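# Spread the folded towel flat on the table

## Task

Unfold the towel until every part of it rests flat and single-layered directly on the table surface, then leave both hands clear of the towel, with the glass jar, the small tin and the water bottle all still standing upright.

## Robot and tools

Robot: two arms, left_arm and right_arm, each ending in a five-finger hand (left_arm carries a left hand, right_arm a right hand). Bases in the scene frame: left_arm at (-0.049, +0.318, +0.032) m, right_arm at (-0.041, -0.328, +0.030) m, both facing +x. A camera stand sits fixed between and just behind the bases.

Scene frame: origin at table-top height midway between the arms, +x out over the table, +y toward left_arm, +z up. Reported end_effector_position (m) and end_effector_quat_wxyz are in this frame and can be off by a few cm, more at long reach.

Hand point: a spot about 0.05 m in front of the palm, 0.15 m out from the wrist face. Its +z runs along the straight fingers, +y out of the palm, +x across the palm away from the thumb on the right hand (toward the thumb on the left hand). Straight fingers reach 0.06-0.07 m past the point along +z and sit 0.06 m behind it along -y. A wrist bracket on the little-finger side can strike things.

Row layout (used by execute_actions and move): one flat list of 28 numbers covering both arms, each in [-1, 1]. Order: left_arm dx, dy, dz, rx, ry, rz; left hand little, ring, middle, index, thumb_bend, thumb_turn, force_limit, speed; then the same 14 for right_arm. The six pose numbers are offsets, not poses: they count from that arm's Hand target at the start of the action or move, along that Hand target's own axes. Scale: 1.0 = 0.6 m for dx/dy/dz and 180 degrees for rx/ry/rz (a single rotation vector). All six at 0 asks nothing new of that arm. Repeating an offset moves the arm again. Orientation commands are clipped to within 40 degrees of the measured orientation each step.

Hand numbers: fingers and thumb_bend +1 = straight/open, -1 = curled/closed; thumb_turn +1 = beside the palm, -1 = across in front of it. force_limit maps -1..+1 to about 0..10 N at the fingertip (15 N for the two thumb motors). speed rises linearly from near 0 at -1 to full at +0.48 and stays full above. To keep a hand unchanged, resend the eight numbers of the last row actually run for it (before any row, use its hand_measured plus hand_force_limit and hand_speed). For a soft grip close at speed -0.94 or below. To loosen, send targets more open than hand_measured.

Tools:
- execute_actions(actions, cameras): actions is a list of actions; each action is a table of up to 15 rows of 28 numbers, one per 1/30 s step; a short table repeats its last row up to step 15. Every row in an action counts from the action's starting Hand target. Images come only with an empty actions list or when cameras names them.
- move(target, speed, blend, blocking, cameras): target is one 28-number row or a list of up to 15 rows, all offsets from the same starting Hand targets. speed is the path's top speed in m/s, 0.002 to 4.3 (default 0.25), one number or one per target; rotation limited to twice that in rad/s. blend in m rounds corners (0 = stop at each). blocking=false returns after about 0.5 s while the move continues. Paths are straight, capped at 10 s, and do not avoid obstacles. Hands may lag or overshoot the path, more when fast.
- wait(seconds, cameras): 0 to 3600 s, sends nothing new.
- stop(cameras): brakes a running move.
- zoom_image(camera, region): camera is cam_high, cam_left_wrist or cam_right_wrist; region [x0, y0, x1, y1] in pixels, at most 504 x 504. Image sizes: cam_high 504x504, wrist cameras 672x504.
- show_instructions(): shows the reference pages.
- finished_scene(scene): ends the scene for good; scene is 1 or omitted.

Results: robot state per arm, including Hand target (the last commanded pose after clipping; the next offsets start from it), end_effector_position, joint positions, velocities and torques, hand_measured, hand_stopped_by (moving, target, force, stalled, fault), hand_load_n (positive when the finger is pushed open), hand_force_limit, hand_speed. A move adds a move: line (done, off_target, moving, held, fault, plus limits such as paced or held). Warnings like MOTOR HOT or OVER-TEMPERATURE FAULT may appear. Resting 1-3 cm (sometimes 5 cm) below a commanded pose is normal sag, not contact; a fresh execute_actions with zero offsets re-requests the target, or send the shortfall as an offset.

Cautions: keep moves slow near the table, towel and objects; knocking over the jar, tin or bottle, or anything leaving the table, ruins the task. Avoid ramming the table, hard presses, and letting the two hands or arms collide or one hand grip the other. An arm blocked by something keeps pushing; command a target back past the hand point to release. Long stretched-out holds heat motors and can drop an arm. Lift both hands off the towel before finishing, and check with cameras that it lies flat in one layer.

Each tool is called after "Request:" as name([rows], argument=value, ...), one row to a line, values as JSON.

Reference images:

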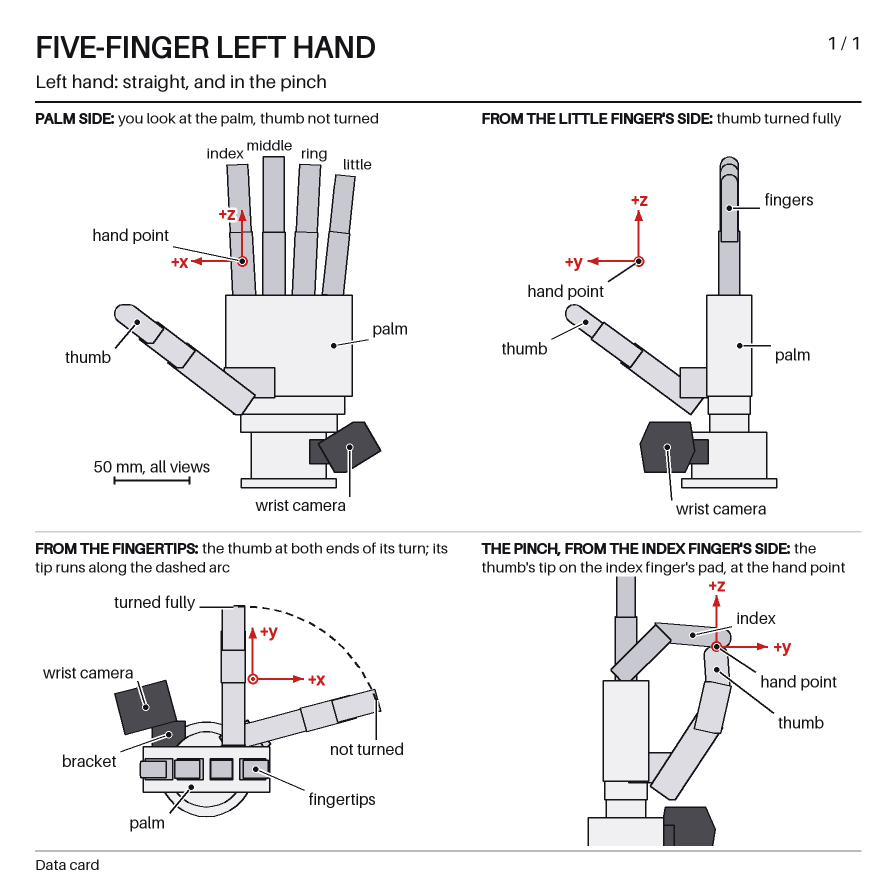

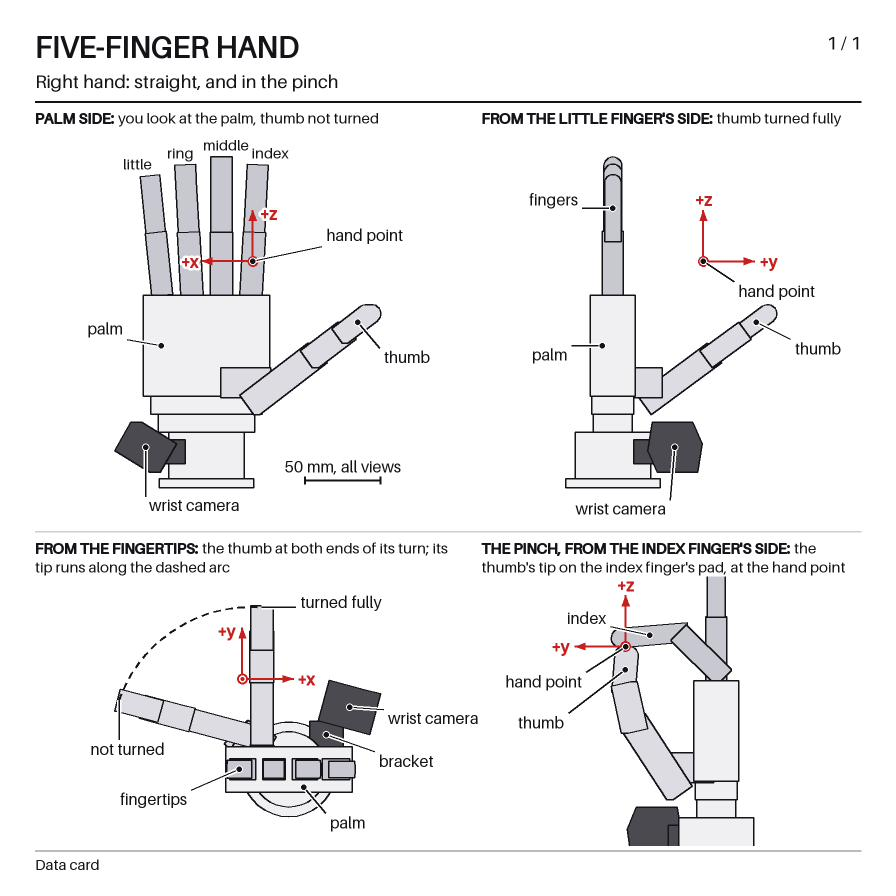

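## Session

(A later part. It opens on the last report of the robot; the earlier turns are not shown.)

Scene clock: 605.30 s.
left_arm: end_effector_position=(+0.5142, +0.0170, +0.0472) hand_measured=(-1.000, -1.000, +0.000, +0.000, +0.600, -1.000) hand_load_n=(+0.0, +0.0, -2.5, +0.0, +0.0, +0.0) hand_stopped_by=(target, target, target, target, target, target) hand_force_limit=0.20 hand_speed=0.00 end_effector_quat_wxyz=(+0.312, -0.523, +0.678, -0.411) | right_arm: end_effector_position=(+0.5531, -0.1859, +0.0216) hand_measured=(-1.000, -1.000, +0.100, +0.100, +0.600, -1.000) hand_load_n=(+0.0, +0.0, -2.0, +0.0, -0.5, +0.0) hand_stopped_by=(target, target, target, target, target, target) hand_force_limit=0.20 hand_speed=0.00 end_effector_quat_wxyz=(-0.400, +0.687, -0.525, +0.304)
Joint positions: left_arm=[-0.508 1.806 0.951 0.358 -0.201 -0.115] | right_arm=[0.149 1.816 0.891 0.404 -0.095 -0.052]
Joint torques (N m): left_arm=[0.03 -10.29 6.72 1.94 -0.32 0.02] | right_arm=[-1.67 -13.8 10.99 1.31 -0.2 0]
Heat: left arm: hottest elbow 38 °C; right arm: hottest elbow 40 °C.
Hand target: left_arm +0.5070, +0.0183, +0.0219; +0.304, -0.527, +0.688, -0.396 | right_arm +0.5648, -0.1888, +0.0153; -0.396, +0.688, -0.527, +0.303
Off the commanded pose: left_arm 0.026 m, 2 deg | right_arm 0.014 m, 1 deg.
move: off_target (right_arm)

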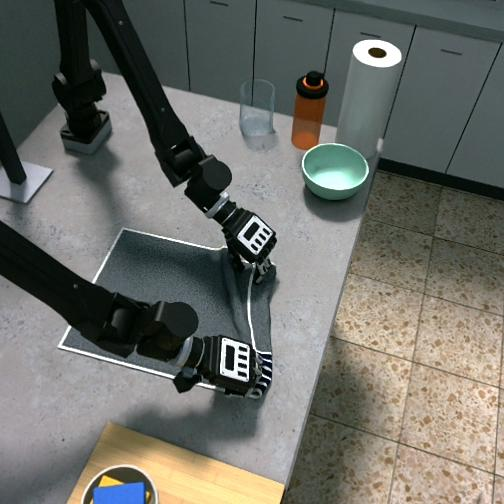

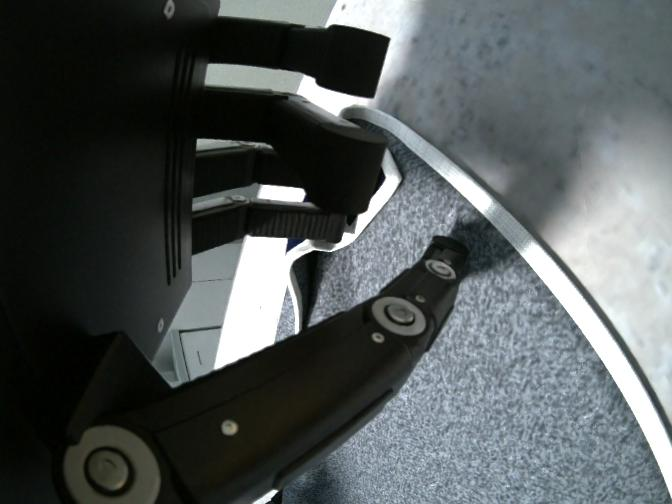

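Request:
move([
  [0,0,0,0,0,0,-1,-1,-0.2,-0.2,0.55,-1,0.2,-0.3,0,0,0,0,0,0,-1,-1,-0.2,-0.2,0.55,-1,0.2,-0.3],
], cameras=["all"], speed=0.06)

Request:
zoom_image(camera="cam_high", region=[30, 150, 360, 440])

Request:
zoom_image(camera="cam_right_wrist", region=[170, 50, 600, 410])

Scene clock: 613.27 s.
left_arm: end_effector_position=(+0.5142, +0.0171, +0.0441) hand_measured=(-1.000, -1.000, -0.200, -0.200, +0.550, -1.000) hand_load_n=(+0.0, +0.0, +0.0, +0.0, +0.0, +0.0) hand_stopped_by=(target, target, target, target, target, target) hand_force_limit=0.20 hand_speed=-0.30 end_effector_quat_wxyz=(+0.312, -0.523, +0.679, -0.410) | right_arm: end_effector_position=(+0.5543, -0.1857, +0.0187) hand_measured=(-1.000, -1.000, -0.200, -0.200, +0.550, -1.000) hand_load_n=(+0.0, +0.0, +0.0, +0.0, +0.0, +0.0) hand_stopped_by=(target, target, target, target, target, target) hand_force_limit=0.20 hand_speed=-0.30 end_effector_quat_wxyz=(-0.399, +0.688, -0.525, +0.303)
Joint positions: left_arm=[-0.508 1.813 0.95 0.364 -0.201 -0.115] | right_arm=[0.149 1.824 0.897 0.402 -0.095 -0.052]
Joint torques (N m): left_arm=[-0.09 -10.81 6.8 1.7 -0.3 0.02] | right_arm=[-1.61 -14.74 10.51 1.26 -0.2 0]
Heat: left arm: hottest elbow 37 °C; right arm: hottest elbow 41 °C.
Hand target: left_arm +0.5071, +0.0183, +0.0220; +0.305, -0.527, +0.688, -0.396 | right_arm +0.5648, -0.1888, +0.0154; -0.396, +0.688, -0.527, +0.303
Off the commanded pose: left_arm 0.023 m, 2 deg | right_arm 0.012 m, 0 deg.
move: done

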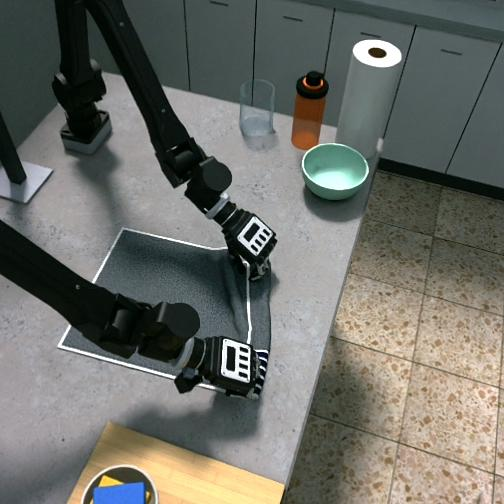

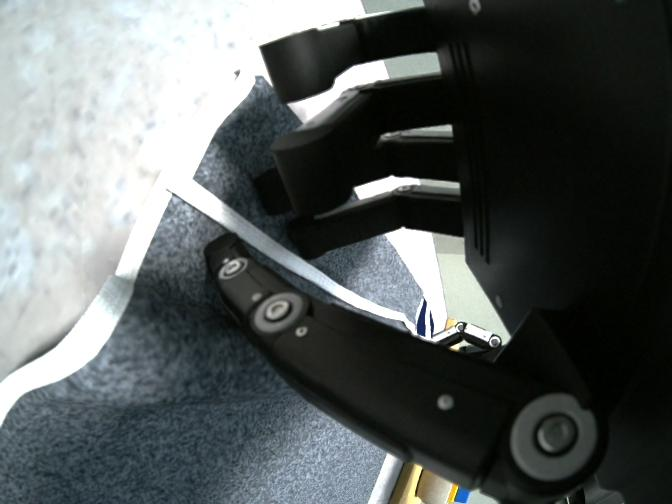

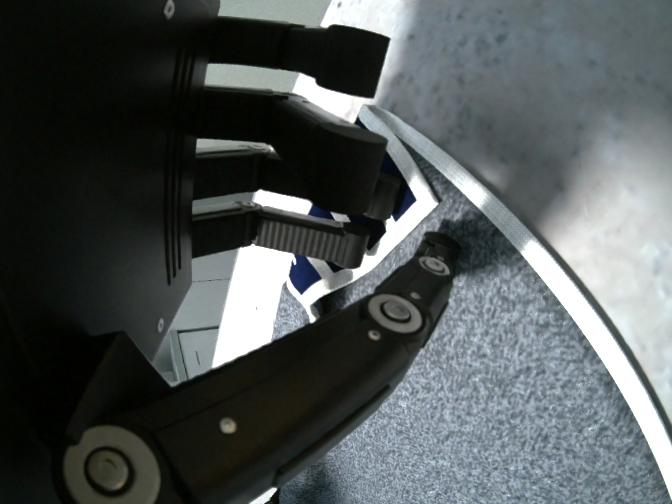

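Scaled by 1.527 from the camera's image (finer frame: 720x720).

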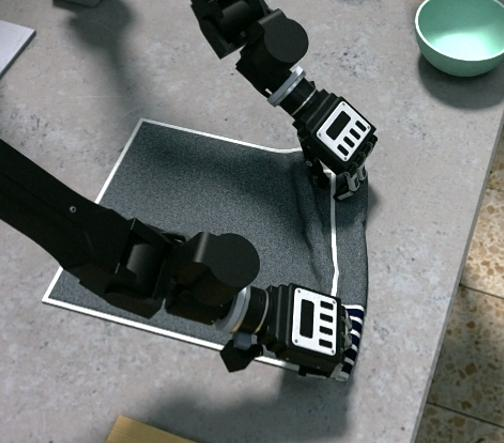

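Scaled by 1.172 from the camera's image (finer frame: 960x720).

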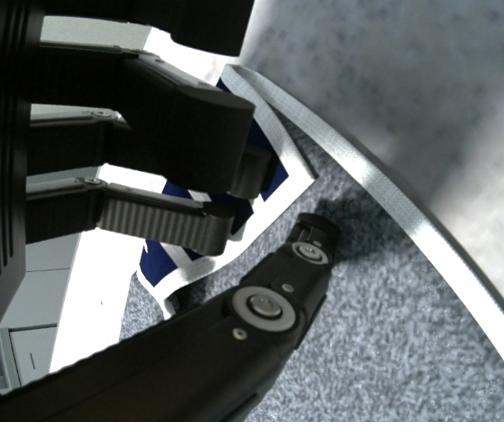

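Request:
move([
  [0,0.0115,0.0067,0,0,0,-1,-1,-0.25,-0.25,0.3,-1,0.2,-0.4,0,0.0115,0.0067,0,0,0,-1,-1,-0.25,-0.25,0.3,-1,0.2,-0.4],
], cameras=["all"], speed=0.06)

Request:
zoom_image(camera="cam_left_wrist", region=[100, 60, 490, 480])

Request:
zoom_image(camera="cam_right_wrist", region=[170, 50, 600, 410])

Scene clock: 619.63 s.
left_arm: end_effector_position=(+0.5158, +0.0163, +0.0420) hand_measured=(-1.000, -1.000, -0.250, -0.250, +0.308, -1.000) hand_load_n=(+0.5, +0.5, +0.0, +0.0, +9.0, +1.0) hand_stopped_by=(target, target, target, target, force, target) hand_force_limit=0.20 hand_speed=-0.40 end_effector_quat_wxyz=(+0.313, -0.522, +0.677, -0.413) | right_arm: end_effector_position=(+0.5553, -0.1855, +0.0162) hand_measured=(-1.000, -1.000, -0.250, -0.250, +0.302, -1.000) hand_load_n=(+0.0, +0.0, +0.0, +0.0, +2.0, +1.0) hand_stopped_by=(target, target, target, target, target, target) hand_force_limit=0.20 hand_speed=-0.40 end_effector_quat_wxyz=(-0.399, +0.688, -0.526, +0.303)
Joint positions: left_arm=[-0.508 1.822 0.949 0.382 -0.201 -0.115] | right_arm=[0.149 1.832 0.9 0.407 -0.095 -0.052]
Joint torques (N m): left_arm=[0.03 -10.52 6.48 1.83 -0.29 0.03] | right_arm=[-1.61 -13.92 10.02 1.96 -0.21 0]
Heat: left arm: hottest elbow 37 °C; right arm: hottest elbow 41 °C.
Hand target: left_arm +0.5070, +0.0183, +0.0138; +0.304, -0.527, +0.688, -0.396 | right_arm +0.5649, -0.1888, +0.0075; -0.396, +0.688, -0.527, +0.303
Off the commanded pose: left_arm 0.029 m, 3 deg | right_arm 0.013 m, 0 deg.
move: off_target (left_arm, right_arm)

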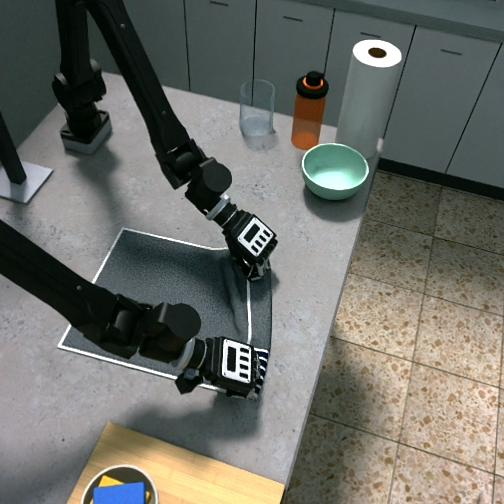

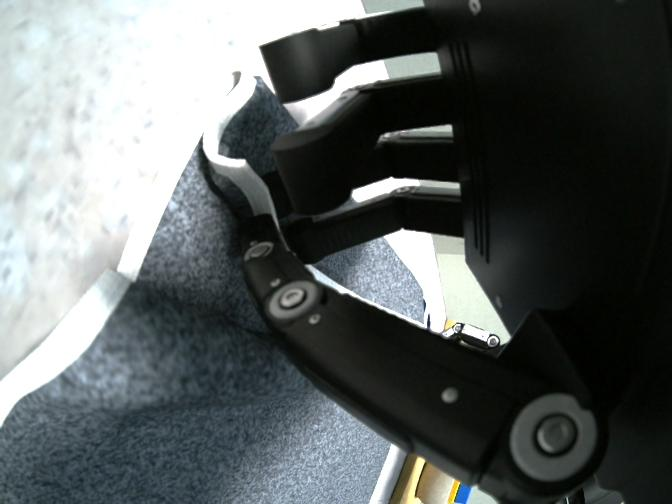

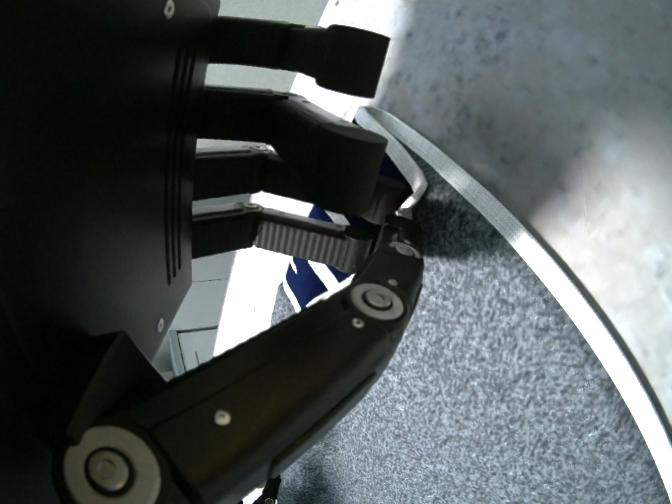

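Scaled by 1.200 from the camera's image (finer frame: 960x720).

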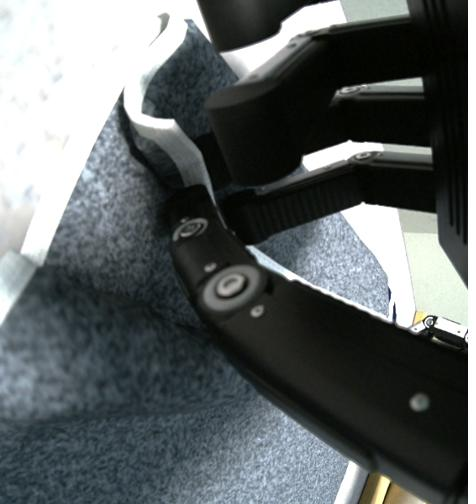

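Scaled by 1.172 from the camera's image (finer frame: 960x720).

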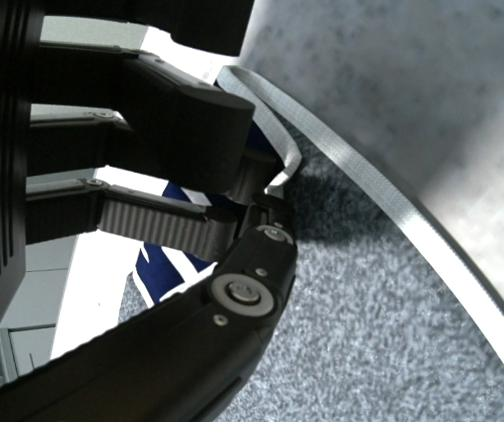

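Request:
move([
  [0,0,0,0,0,0,-1,-1,-0.35,-0.35,0.1,-1,0.2,-0.4,0,0,0,0,0,0,-1,-1,-0.35,-0.35,0.1,-1,0.2,-0.4],
], cameras=["all"], speed=0.06)

Request:
zoom_image(camera="cam_left_wrist", region=[100, 60, 490, 480])

Request:
zoom_image(camera="cam_right_wrist", region=[170, 50, 600, 410])

Scene clock: 623.87 s.
left_arm: end_effector_position=(+0.5160, +0.0162, +0.0417) hand_measured=(-1.000, -1.000, -0.294, -0.350, +0.290, -1.000) hand_load_n=(+0.0, +0.0, +15.0, +0.5, +18.5, +2.5) hand_stopped_by=(target, target, force, target, force, target) hand_force_limit=0.20 hand_speed=-0.40 end_effector_quat_wxyz=(+0.314, -0.522, +0.677, -0.414) | right_arm: end_effector_position=(+0.5555, -0.1855, +0.0158) hand_measured=(-1.000, -1.000, -0.338, -0.350, +0.228, -1.000) hand_load_n=(+0.0, +0.0, +14.0, +2.0, +13.0, +1.5) hand_stopped_by=(target, target, force, target, force, target) hand_force_limit=0.20 hand_speed=-0.40 end_effector_quat_wxyz=(-0.399, +0.688, -0.525, +0.303)
Joint positions: left_arm=[-0.508 1.823 0.949 0.384 -0.202 -0.115] | right_arm=[0.149 1.833 0.9 0.409 -0.095 -0.052]
Joint torques (N m): left_arm=[-0.09 -10.4 6.52 1.74 -0.3 0.03] | right_arm=[-1.67 -13.8 10.02 1.85 -0.21 0]
Heat: left arm: hottest elbow 36 °C; right arm: hottest elbow 41 °C.
Hand target: left_arm +0.5070, +0.0184, +0.0138; +0.305, -0.527, +0.688, -0.396 | right_arm +0.5650, -0.1888, +0.0076; -0.396, +0.688, -0.527, +0.303
Off the commanded pose: left_arm 0.029 m, 3 deg | right_arm 0.013 m, 0 deg.
move: done

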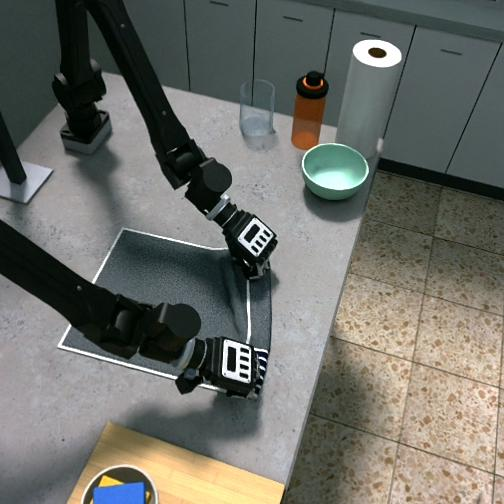

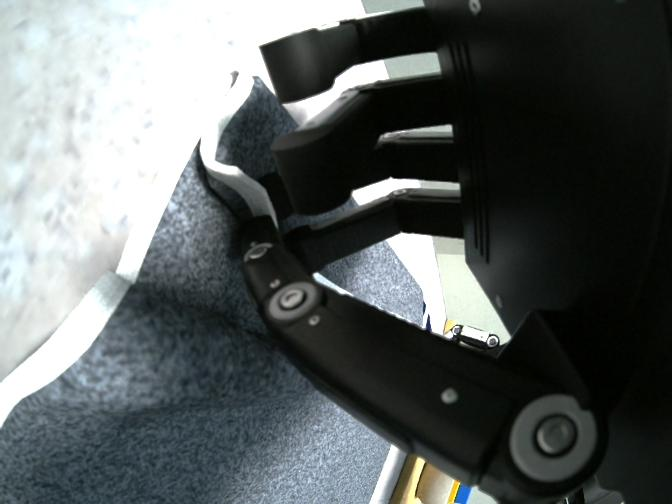

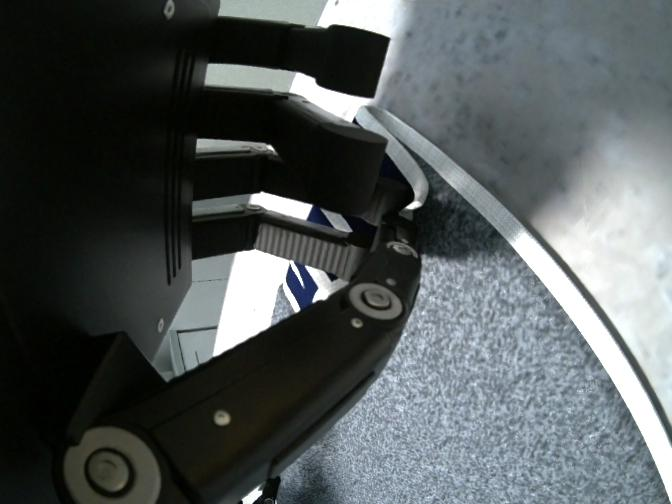

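Scaled by 1.200 from the camera's image (finer frame: 960x720).

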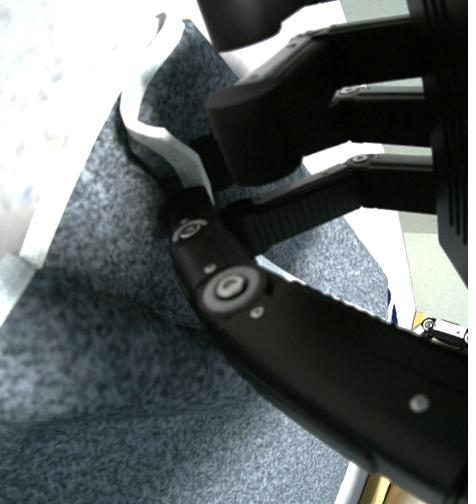

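Scaled by 1.172 from the camera's image (finer frame: 960x720).

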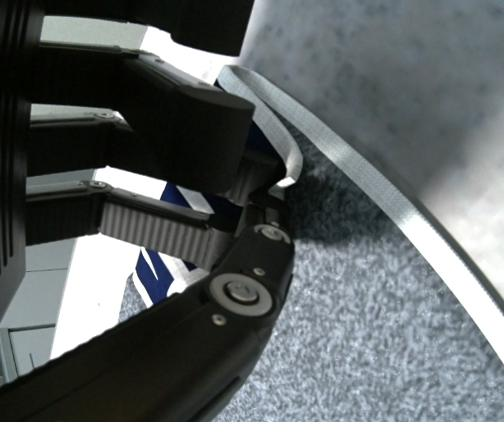

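Request:
move([
  [-0.0132,-0.171,-0.057,0,0,0,-1,-1,-0.35,-0.35,0.1,-1,0.2,-0.4,-0.0075,-0.1405,-0.0988,0,0,0,-1,-1,-0.35,-0.35,0.1,-1,0.2,-0.4],
], cameras=["all"], speed=0.08)

Request:
zoom_image(camera="cam_high", region=[30, 150, 360, 440])

Scene clock: 629.33 s.
left_arm: end_effector_position=(+0.5101, +0.0183, +0.0938) hand_measured=(-1.000, -1.000, -0.294, -0.350, +0.290, -1.000) hand_load_n=(+0.5, +0.5, +16.5, +0.5, +18.0, +3.0) hand_stopped_by=(target, target, force, target, force, target) hand_force_limit=0.20 hand_speed=-0.40 end_effector_quat_wxyz=(+0.293, -0.529, +0.699, -0.382) | right_arm: end_effector_position=(+0.5335, -0.1891, +0.0815) hand_measured=(-1.000, -1.000, -0.338, -0.350, +0.228, -1.000) hand_load_n=(+0.0, +0.0, +14.0, +2.0, +12.5, +1.0) hand_stopped_by=(target, target, force, target, force, target) hand_force_limit=0.20 hand_speed=-0.40 end_effector_quat_wxyz=(-0.380, +0.698, -0.535, +0.285)
Joint positions: left_arm=[-0.504 1.705 1.028 0.098 -0.185 -0.113] | right_arm=[0.149 1.644 0.914 0.147 -0.094 -0.052]
Joint torques (N m): left_arm=[1.44 -14.27 11.77 1.32 -0.13 0.15] | right_arm=[-0.97 -16.67 13.27 1.55 0.04 0.03]
Heat: left arm: hottest elbow 36 °C; right arm: hottest elbow 41 °C.
Hand target: left_arm +0.5300, +0.0201, +0.1197; +0.304, -0.527, +0.688, -0.396 | right_arm +0.5551, -0.1869, +0.1099; -0.396, +0.688, -0.527, +0.303
Off the commanded pose: left_arm 0.033 m, 3 deg | right_arm 0.036 m, 3 deg.
move: off_target (left_arm, right_arm)

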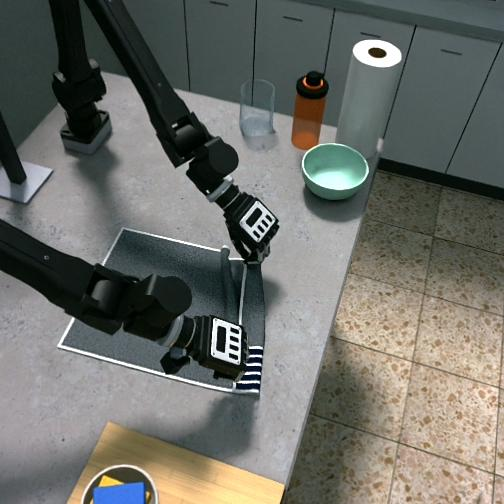

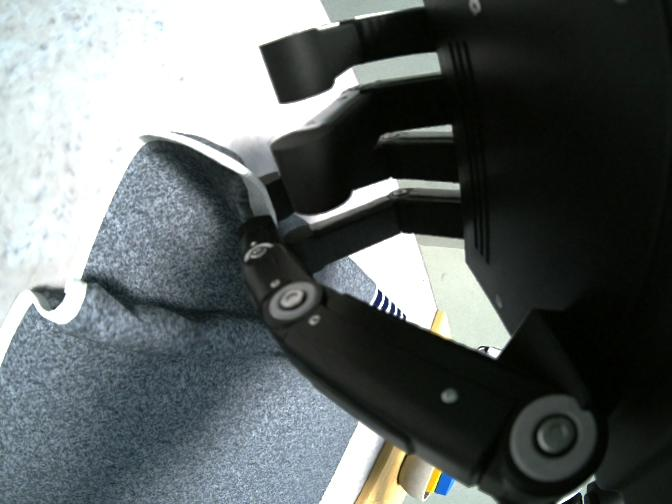

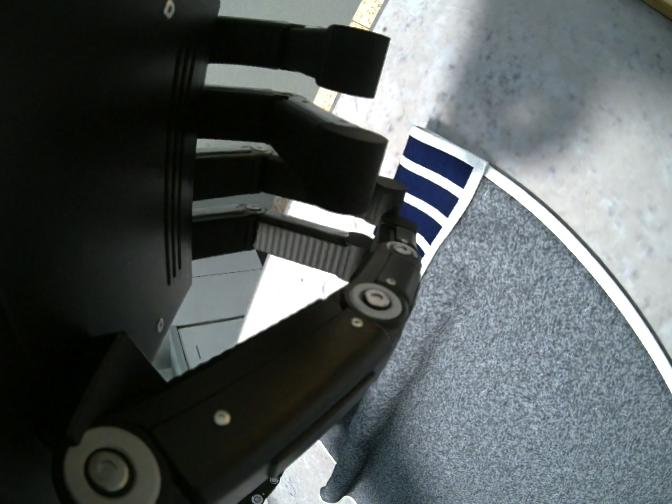

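Scaled by 1.527 from the camera's image (finer frame: 720x720).

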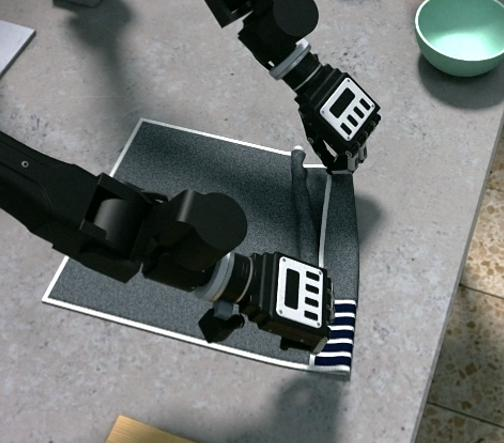

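Request:
move([
  [-0.0302,-0.0564,0.0976,0,0,0,-1,-1,-0.35,-0.35,0.1,-1,0.2,-0.4,0,-0.0433,-0.025,0,0,0,-1,-1,0.1,0.1,0.6,-1,0.2,-0.3],
], cameras=["all"], speed=0.08)

Request:
zoom_image(camera="cam_high", region=[30, 150, 360, 440])

Scene clock: 634.83 s.
left_arm: end_effector_position=(+0.5814, +0.0173, +0.1119) hand_measured=(-1.000, -1.000, -0.294, -0.350, +0.290, -1.000) hand_load_n=(+0.0, +0.0, +16.5, +0.0, +18.0, +3.0) hand_stopped_by=(target, target, force, target, force, target) hand_force_limit=0.20 hand_speed=-0.40 end_effector_quat_wxyz=(+0.298, -0.527, +0.692, -0.393) | right_arm: end_effector_position=(+0.5331, -0.1891, +0.1069) hand_measured=(-1.000, -1.000, +0.100, +0.100, +0.600, -1.000) hand_load_n=(+0.0, +0.0, +0.0, +0.0, +0.0, +0.0) hand_stopped_by=(target, target, target, target, target, target) hand_force_limit=0.20 hand_speed=-0.30 end_effector_quat_wxyz=(-0.378, +0.699, -0.536, +0.283)
Joint positions: left_arm=[-0.446 1.813 1.225 0.042 -0.137 -0.085] | right_arm=[0.149 1.596 0.943 0.063 -0.094 -0.052]
Joint torques (N m): left_arm=[1.2 -13.68 12.68 1.35 -0.11 0.14] | right_arm=[-1.08 -16.73 14.09 1.46 0.03 0.03]
Heat: left arm: hottest elbow 37 °C; right arm: hottest elbow 42 °C.
Hand target: left_arm +0.6001, +0.0200, +0.1200; +0.305, -0.527, +0.688, -0.396 | right_arm +0.5553, -0.1869, +0.1403; -0.396, +0.688, -0.527, +0.303
Off the commanded pose: left_arm 0.020 m, 1 deg | right_arm 0.040 m, 3 deg.
move: off_target (left_arm, right_arm)

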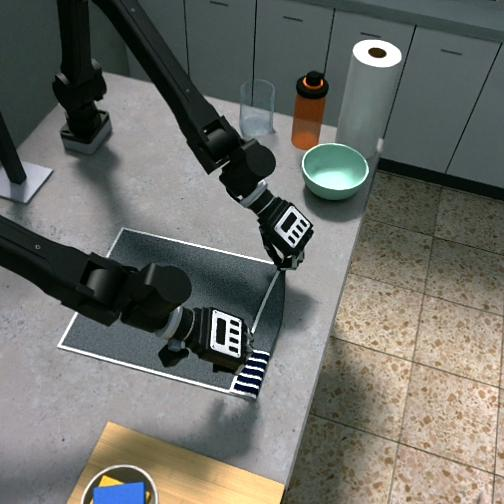

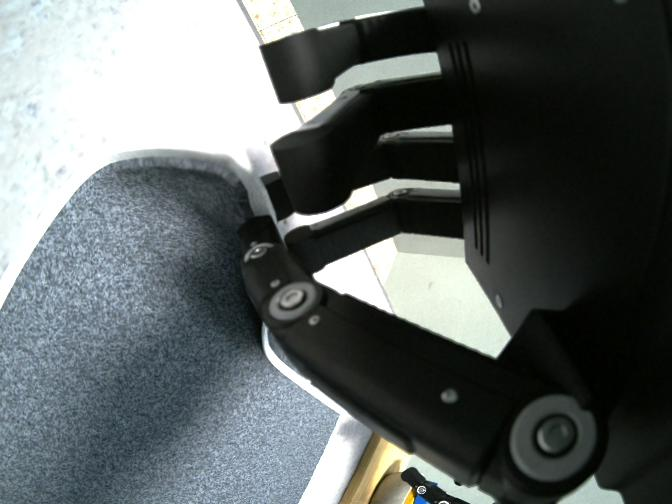

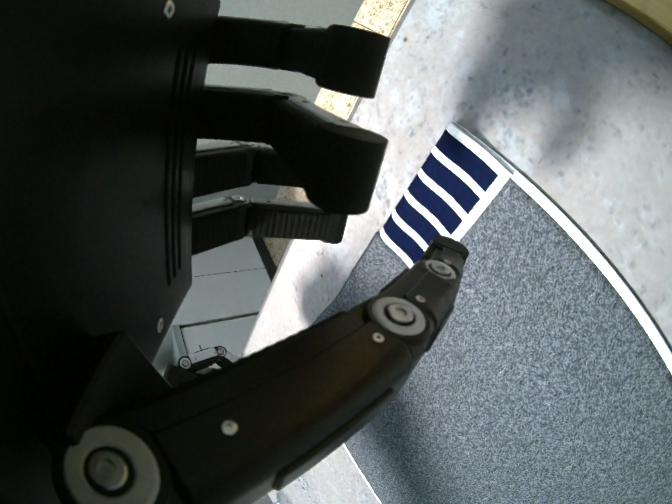

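Scaled by 1.527 from the camera's image (finer frame: 720x720).

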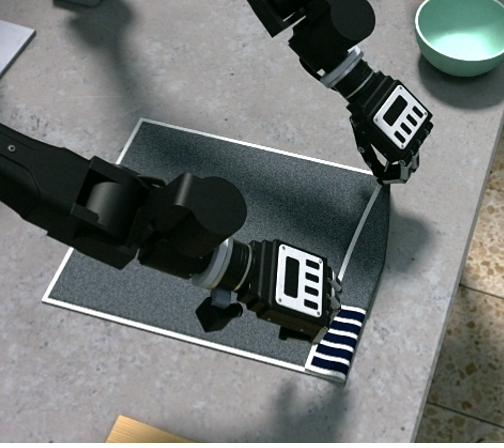

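Request:
move([
  [0,0,0,0,0,0,-1,-1,-0.35,-0.35,0.1,-1,0.2,-0.4,0.0042,0.0937,0.0721,0,0,0,-1,-1,0.1,0.1,0.6,-1,0.2,-0.3],
], cameras=["all"], speed=0.1)

Request:
zoom_image(camera="cam_right_wrist", region=[170, 50, 600, 410])

Scene clock: 645.70 s.
left_arm: end_effector_position=(+0.5813, +0.0174, +0.1108) hand_measured=(-1.000, -1.000, -0.294, -0.350, +0.290, -1.000) hand_load_n=(+0.0, +0.0, +16.5, +0.5, +18.0, +3.0) hand_stopped_by=(target, target, force, target, force, target) hand_force_limit=0.20 hand_speed=-0.40 end_effector_quat_wxyz=(+0.297, -0.528, +0.693, -0.392) | right_arm: end_effector_position=(+0.5557, -0.1855, +0.0674) hand_measured=(-1.000, -1.000, +0.100, +0.100, +0.600, -1.000) hand_load_n=(+0.0, +0.0, +0.0, +0.0, +0.0, +0.0) hand_stopped_by=(target, target, target, target, target, target) hand_force_limit=0.20 hand_speed=-0.30 end_effector_quat_wxyz=(-0.391, +0.692, -0.529, +0.296)
Joint positions: left_arm=[-0.446 1.815 1.225 0.042 -0.137 -0.085] | right_arm=[0.149 1.718 0.943 0.227 -0.094 -0.052]
Joint torques (N m): left_arm=[1.38 -13.51 12.68 1.24 -0.12 0.14] | right_arm=[-1.32 -15.33 10.06 2.37 -0.07 0.01]
Heat: left arm: hottest elbow 39 °C; right arm: hottest elbow 45 °C.
Hand target: left_arm +0.6001, +0.0200, +0.1199; +0.305, -0.527, +0.687, -0.396 | right_arm +0.5647, -0.1869, +0.0699; -0.396, +0.688, -0.527, +0.303
Off the commanded pose: left_arm 0.021 m, 1 deg | right_arm 0.010 m, 1 deg.
move: done

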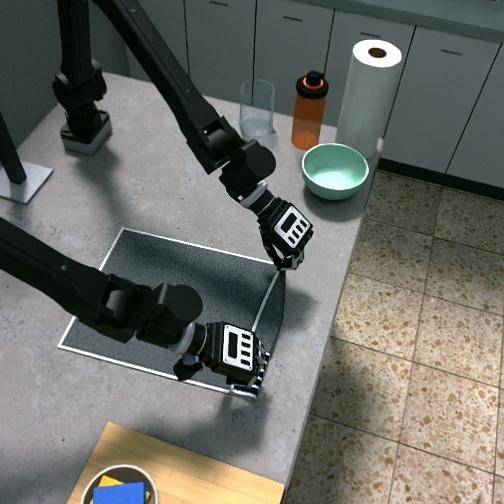

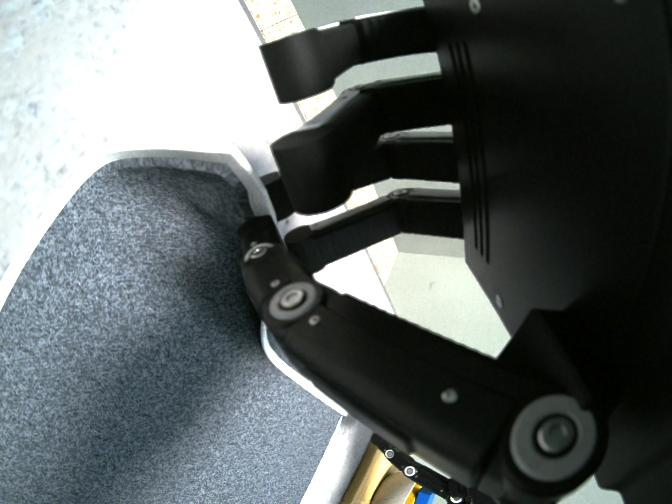

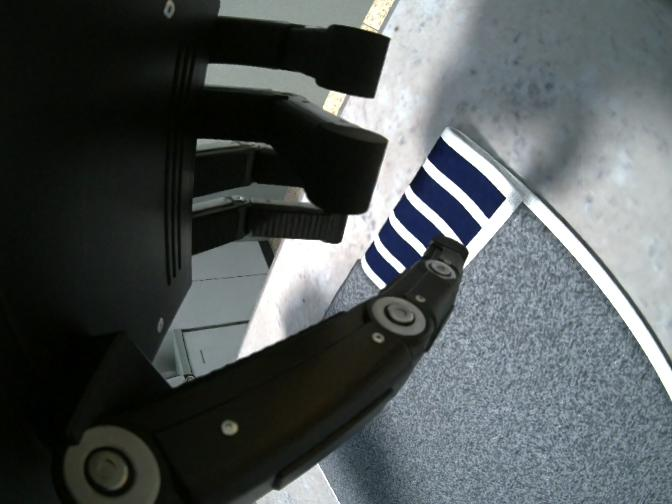

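Scaled by 1.172 from the camera's image (finer frame: 960x720).

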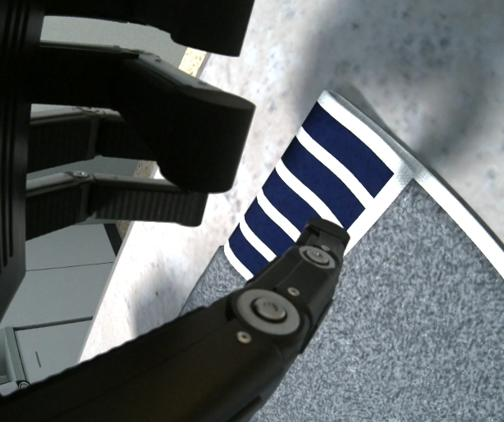

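Request:
move([
  [0,0,0,0,0,0,-1,-1,-0.35,-0.35,0.1,-1,0.2,-0.4,-0.0243,0.0103,-0.0178,0,0,0,-1,-1,0.05,0.05,0.65,-1,0.2,-0.3],
  [0,0,0,0,0,0,-1,-1,-0.35,-0.35,0.1,-1,0.2,-0.4,-0.0243,0.086,0.0261,0,0,0,-1,-1,0.05,0.05,0.65,-1,0.2,-0.3],
], cameras=["cam_high","cam_right_wrist"], speed=0.08)

Request:
zoom_image(camera="cam_right_wrist", region=[170, 50, 600, 410])

Scene clock: 658.73 s.
left_arm: end_effector_position=(+0.5813, +0.0174, +0.1108) hand_measured=(-1.000, -1.000, -0.294, -0.350, +0.290, -1.000) hand_load_n=(+0.5, +0.0, +16.0, +0.5, +18.0, +3.0) hand_stopped_by=(target, target, force, target, force, target) hand_force_limit=0.20 hand_speed=-0.40 end_effector_quat_wxyz=(+0.297, -0.528, +0.693, -0.392) | right_arm: end_effector_position=(+0.5509, -0.1795, +0.0242) hand_measured=(-1.000, -1.000, +0.050, +0.050, +0.650, -1.000) hand_load_n=(+0.0, +0.5, +0.0, +0.0, +0.0, +0.0) hand_stopped_by=(target, target, target, target, target, target) hand_force_limit=0.20 hand_speed=-0.30 end_effector_quat_wxyz=(-0.395, +0.688, -0.526, +0.305)
Joint positions: left_arm=[-0.446 1.815 1.225 0.042 -0.137 -0.085] | right_arm=[0.166 1.806 0.893 0.386 -0.073 -0.047]
Joint torques (N m): left_arm=[1.32 -13.68 12.74 1.33 -0.11 0.15] | right_arm=[-0.44 -15.33 7.49 2.45 0.04 0.11]
Heat: left arm: hottest elbow 40 °C; right arm: hottest elbow 45 °C.
Hand target: left_arm +0.6001, +0.0200, +0.1199; +0.305, -0.527, +0.687, -0.396 | right_arm +0.5490, -0.1761, +0.0175; -0.396, +0.688, -0.527, +0.303
Off the commanded pose: left_arm 0.021 m, 1 deg | right_arm 0.008 m, 0 deg.
move: done

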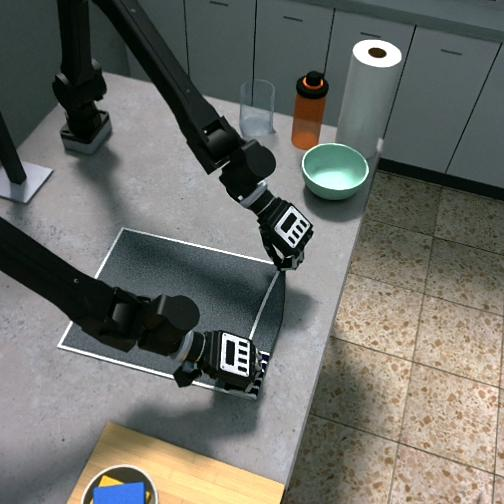

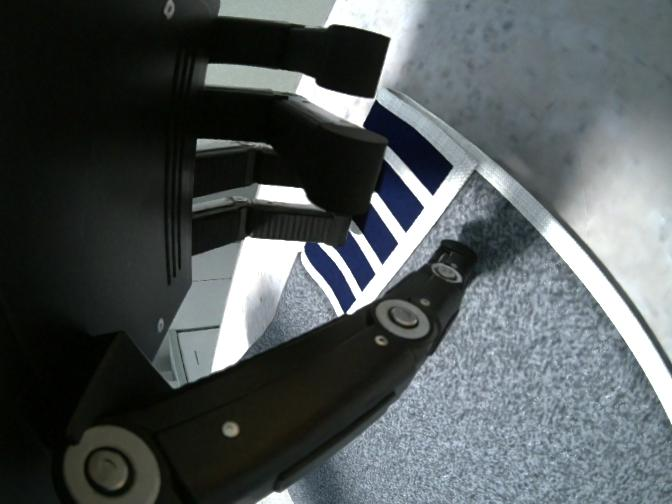

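Scaled by 1.172 from the camera's image (finer frame: 960x720).

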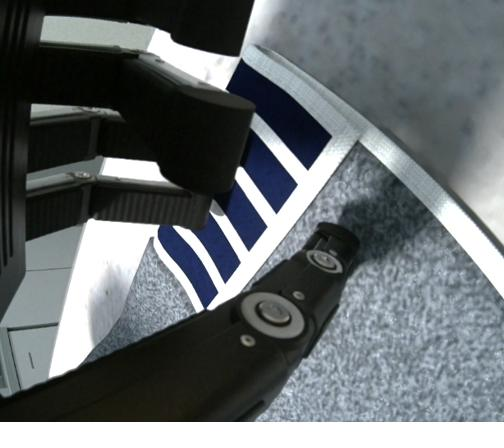

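Request:
move([
  [0,0,0,0,0,0,-1,-1,-0.35,-0.35,0.1,-1,0.2,-0.4,0.0035,0.0081,0.0198,0,0,0,-1,-1,0.05,0.05,0.65,-1,0.2,-0.3],
  [0,0,0,0,0,0,-1,-1,-0.35,-0.35,0.1,-1,0.2,-0.4,0.0035,0.0081,0.0198,0,0,0,-1,-1,-0.2,-0.2,0.6,-1,0.2,-0.3],
], cameras=["cam_high","cam_right_wrist"], speed=0.08)

Request:
zoom_image(camera="cam_right_wrist", region=[170, 50, 600, 410])

Scene clock: 666.03 s.
left_arm: end_effector_position=(+0.5813, +0.0173, +0.1108) hand_measured=(-1.000, -1.000, -0.294, -0.350, +0.290, -1.000) hand_load_n=(+0.0, +0.0, +16.5, +0.5, +18.0, +3.0) hand_stopped_by=(target, target, force, target, force, target) hand_force_limit=0.20 hand_speed=-0.40 end_effector_quat_wxyz=(+0.297, -0.527, +0.693, -0.392) | right_arm: end_effector_position=(+0.5541, -0.1789, +0.0180) hand_measured=(-1.000, -1.000, -0.200, -0.200, +0.600, -1.000) hand_load_n=(+0.0, +0.0, +0.0, +0.0, +0.0, +0.0) hand_stopped_by=(target, target, target, target, target, target) hand_force_limit=0.20 hand_speed=-0.30 end_effector_quat_wxyz=(-0.400, +0.686, -0.524, +0.308)
Joint positions: left_arm=[-0.446 1.815 1.225 0.042 -0.137 -0.085] | right_arm=[0.166 1.828 0.893 0.421 -0.073 -0.045]
Joint torques (N m): left_arm=[1.44 -13.74 12.71 1.28 -0.12 0.15] | right_arm=[-0.67 -14.51 9.07 1.78 -0.06 0.07]
Heat: left arm: hottest elbow 41 °C; right arm: hottest elbow 44 °C.
Hand target: left_arm +0.6001, +0.0200, +0.1199; +0.304, -0.527, +0.688, -0.396 | right_arm +0.5571, -0.1761, +0.0072; -0.396, +0.688, -0.527, +0.303
Off the commanded pose: left_arm 0.021 m, 1 deg | right_arm 0.012 m, 1 deg.
move: off_target (right_arm); target 2's new numbers were sent with right_arm's hand 0.014 m and 1 deg from that target

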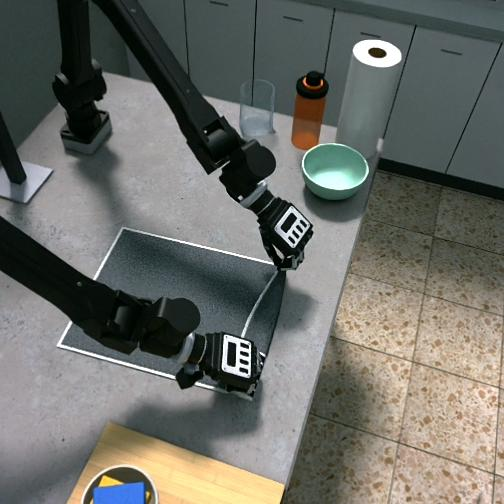

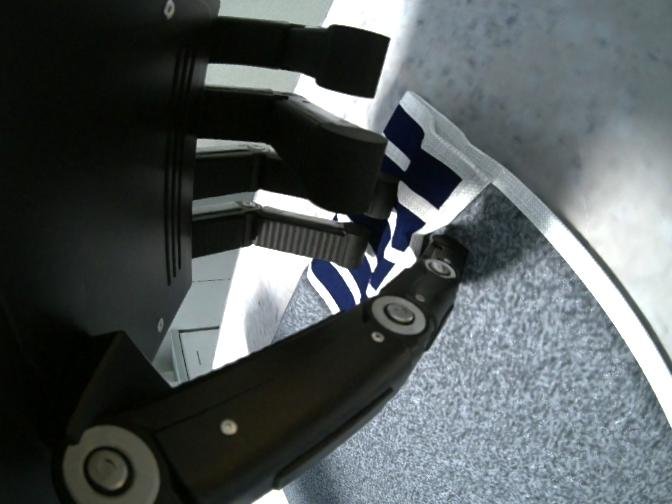

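Scaled by 1.172 from the camera's image (finer frame: 960x720).

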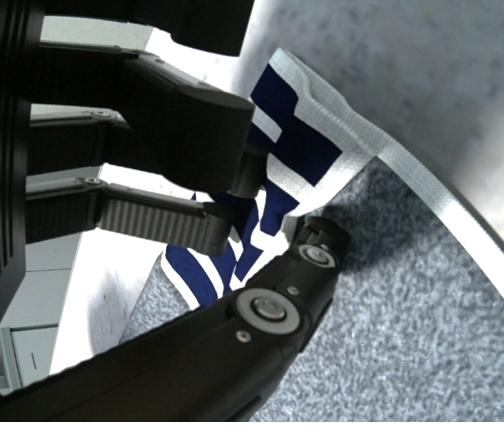

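Request:
move([
  [0,0,0,0,0,0,-1,-1,-0.35,-0.35,0.1,-1,0.2,-0.4,0,0.008,0.0046,0,0,0,-1,-1,-0.35,-0.35,0.1,-1,0.2,-0.5],
  [0,0,0,0,0,0,-1,-1,-0.35,-0.35,0.1,-1,0.2,-0.4,0,-0.13,-0.075,0,0,0,-1,-1,-0.35,-0.35,0.1,-1,0.2,-0.5],
], cameras=["all"], speed=0.07)

Request:
zoom_image(camera="cam_high", region=[30, 150, 360, 440])

Scene clock: 671.67 s.
left_arm: end_effector_position=(+0.5813, +0.0173, +0.1108) hand_measured=(-1.000, -1.000, -0.294, -0.350, +0.290, -1.000) hand_load_n=(+0.0, +0.0, +16.0, +0.5, +17.5, +3.0) hand_stopped_by=(target, target, force, target, force, target) hand_force_limit=0.20 hand_speed=-0.40 end_effector_quat_wxyz=(+0.297, -0.527, +0.693, -0.392) | right_arm: end_effector_position=(+0.5355, -0.1821, +0.0676) hand_measured=(-1.000, -1.000, -0.348, -0.350, +0.444, -1.000) hand_load_n=(+0.5, +0.0, +5.5, +0.5, +8.5, +2.0) hand_stopped_by=(target, target, target, target, force, target) hand_force_limit=0.20 hand_speed=-0.50 end_effector_quat_wxyz=(-0.377, +0.698, -0.536, +0.288)
Joint positions: left_arm=[-0.446 1.815 1.225 0.042 -0.137 -0.085] | right_arm=[0.166 1.677 0.912 0.18 -0.073 -0.045]
Joint torques (N m): left_arm=[1.32 -13.68 12.68 1.32 -0.12 0.13] | right_arm=[-0.73 -17.08 13.08 1.51 -0.07 0.07]
Heat: left arm: hottest elbow 41 °C; right arm: hottest elbow 44 °C.
Hand target: left_arm +0.6001, +0.0200, +0.1199; +0.305, -0.527, +0.688, -0.396 | right_arm +0.5573, -0.1761, +0.0970; -0.396, +0.688, -0.527, +0.303
Off the commanded pose: left_arm 0.021 m, 1 deg | right_arm 0.037 m, 3 deg.
move: off_target (right_arm)

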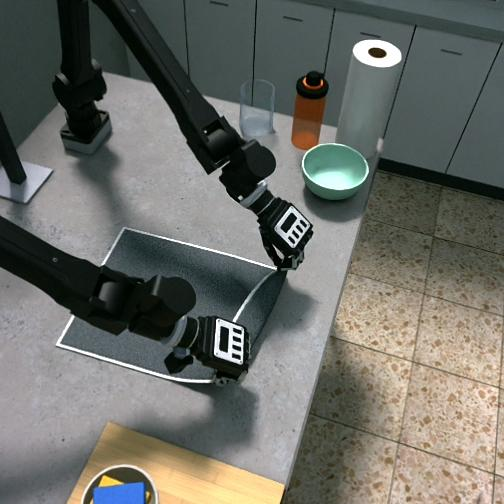

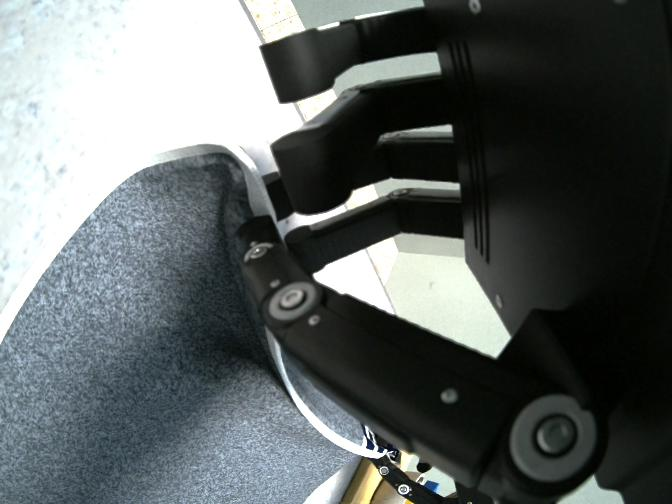

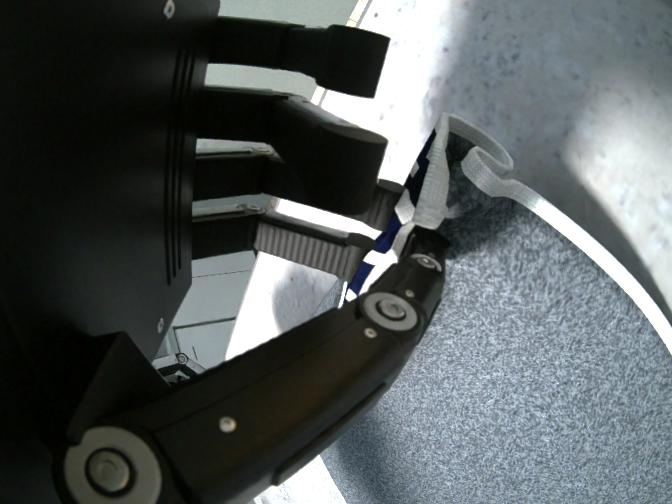

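Scaled by 1.527 from the camera's image (finer frame: 720x720).

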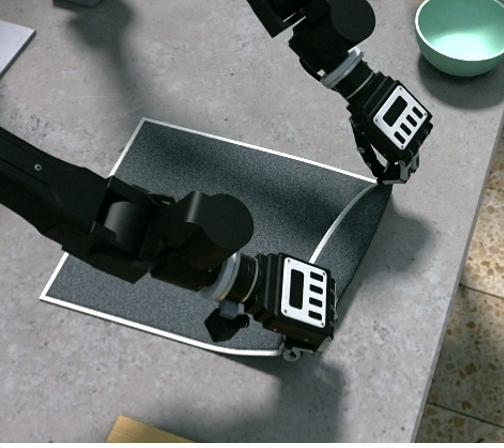

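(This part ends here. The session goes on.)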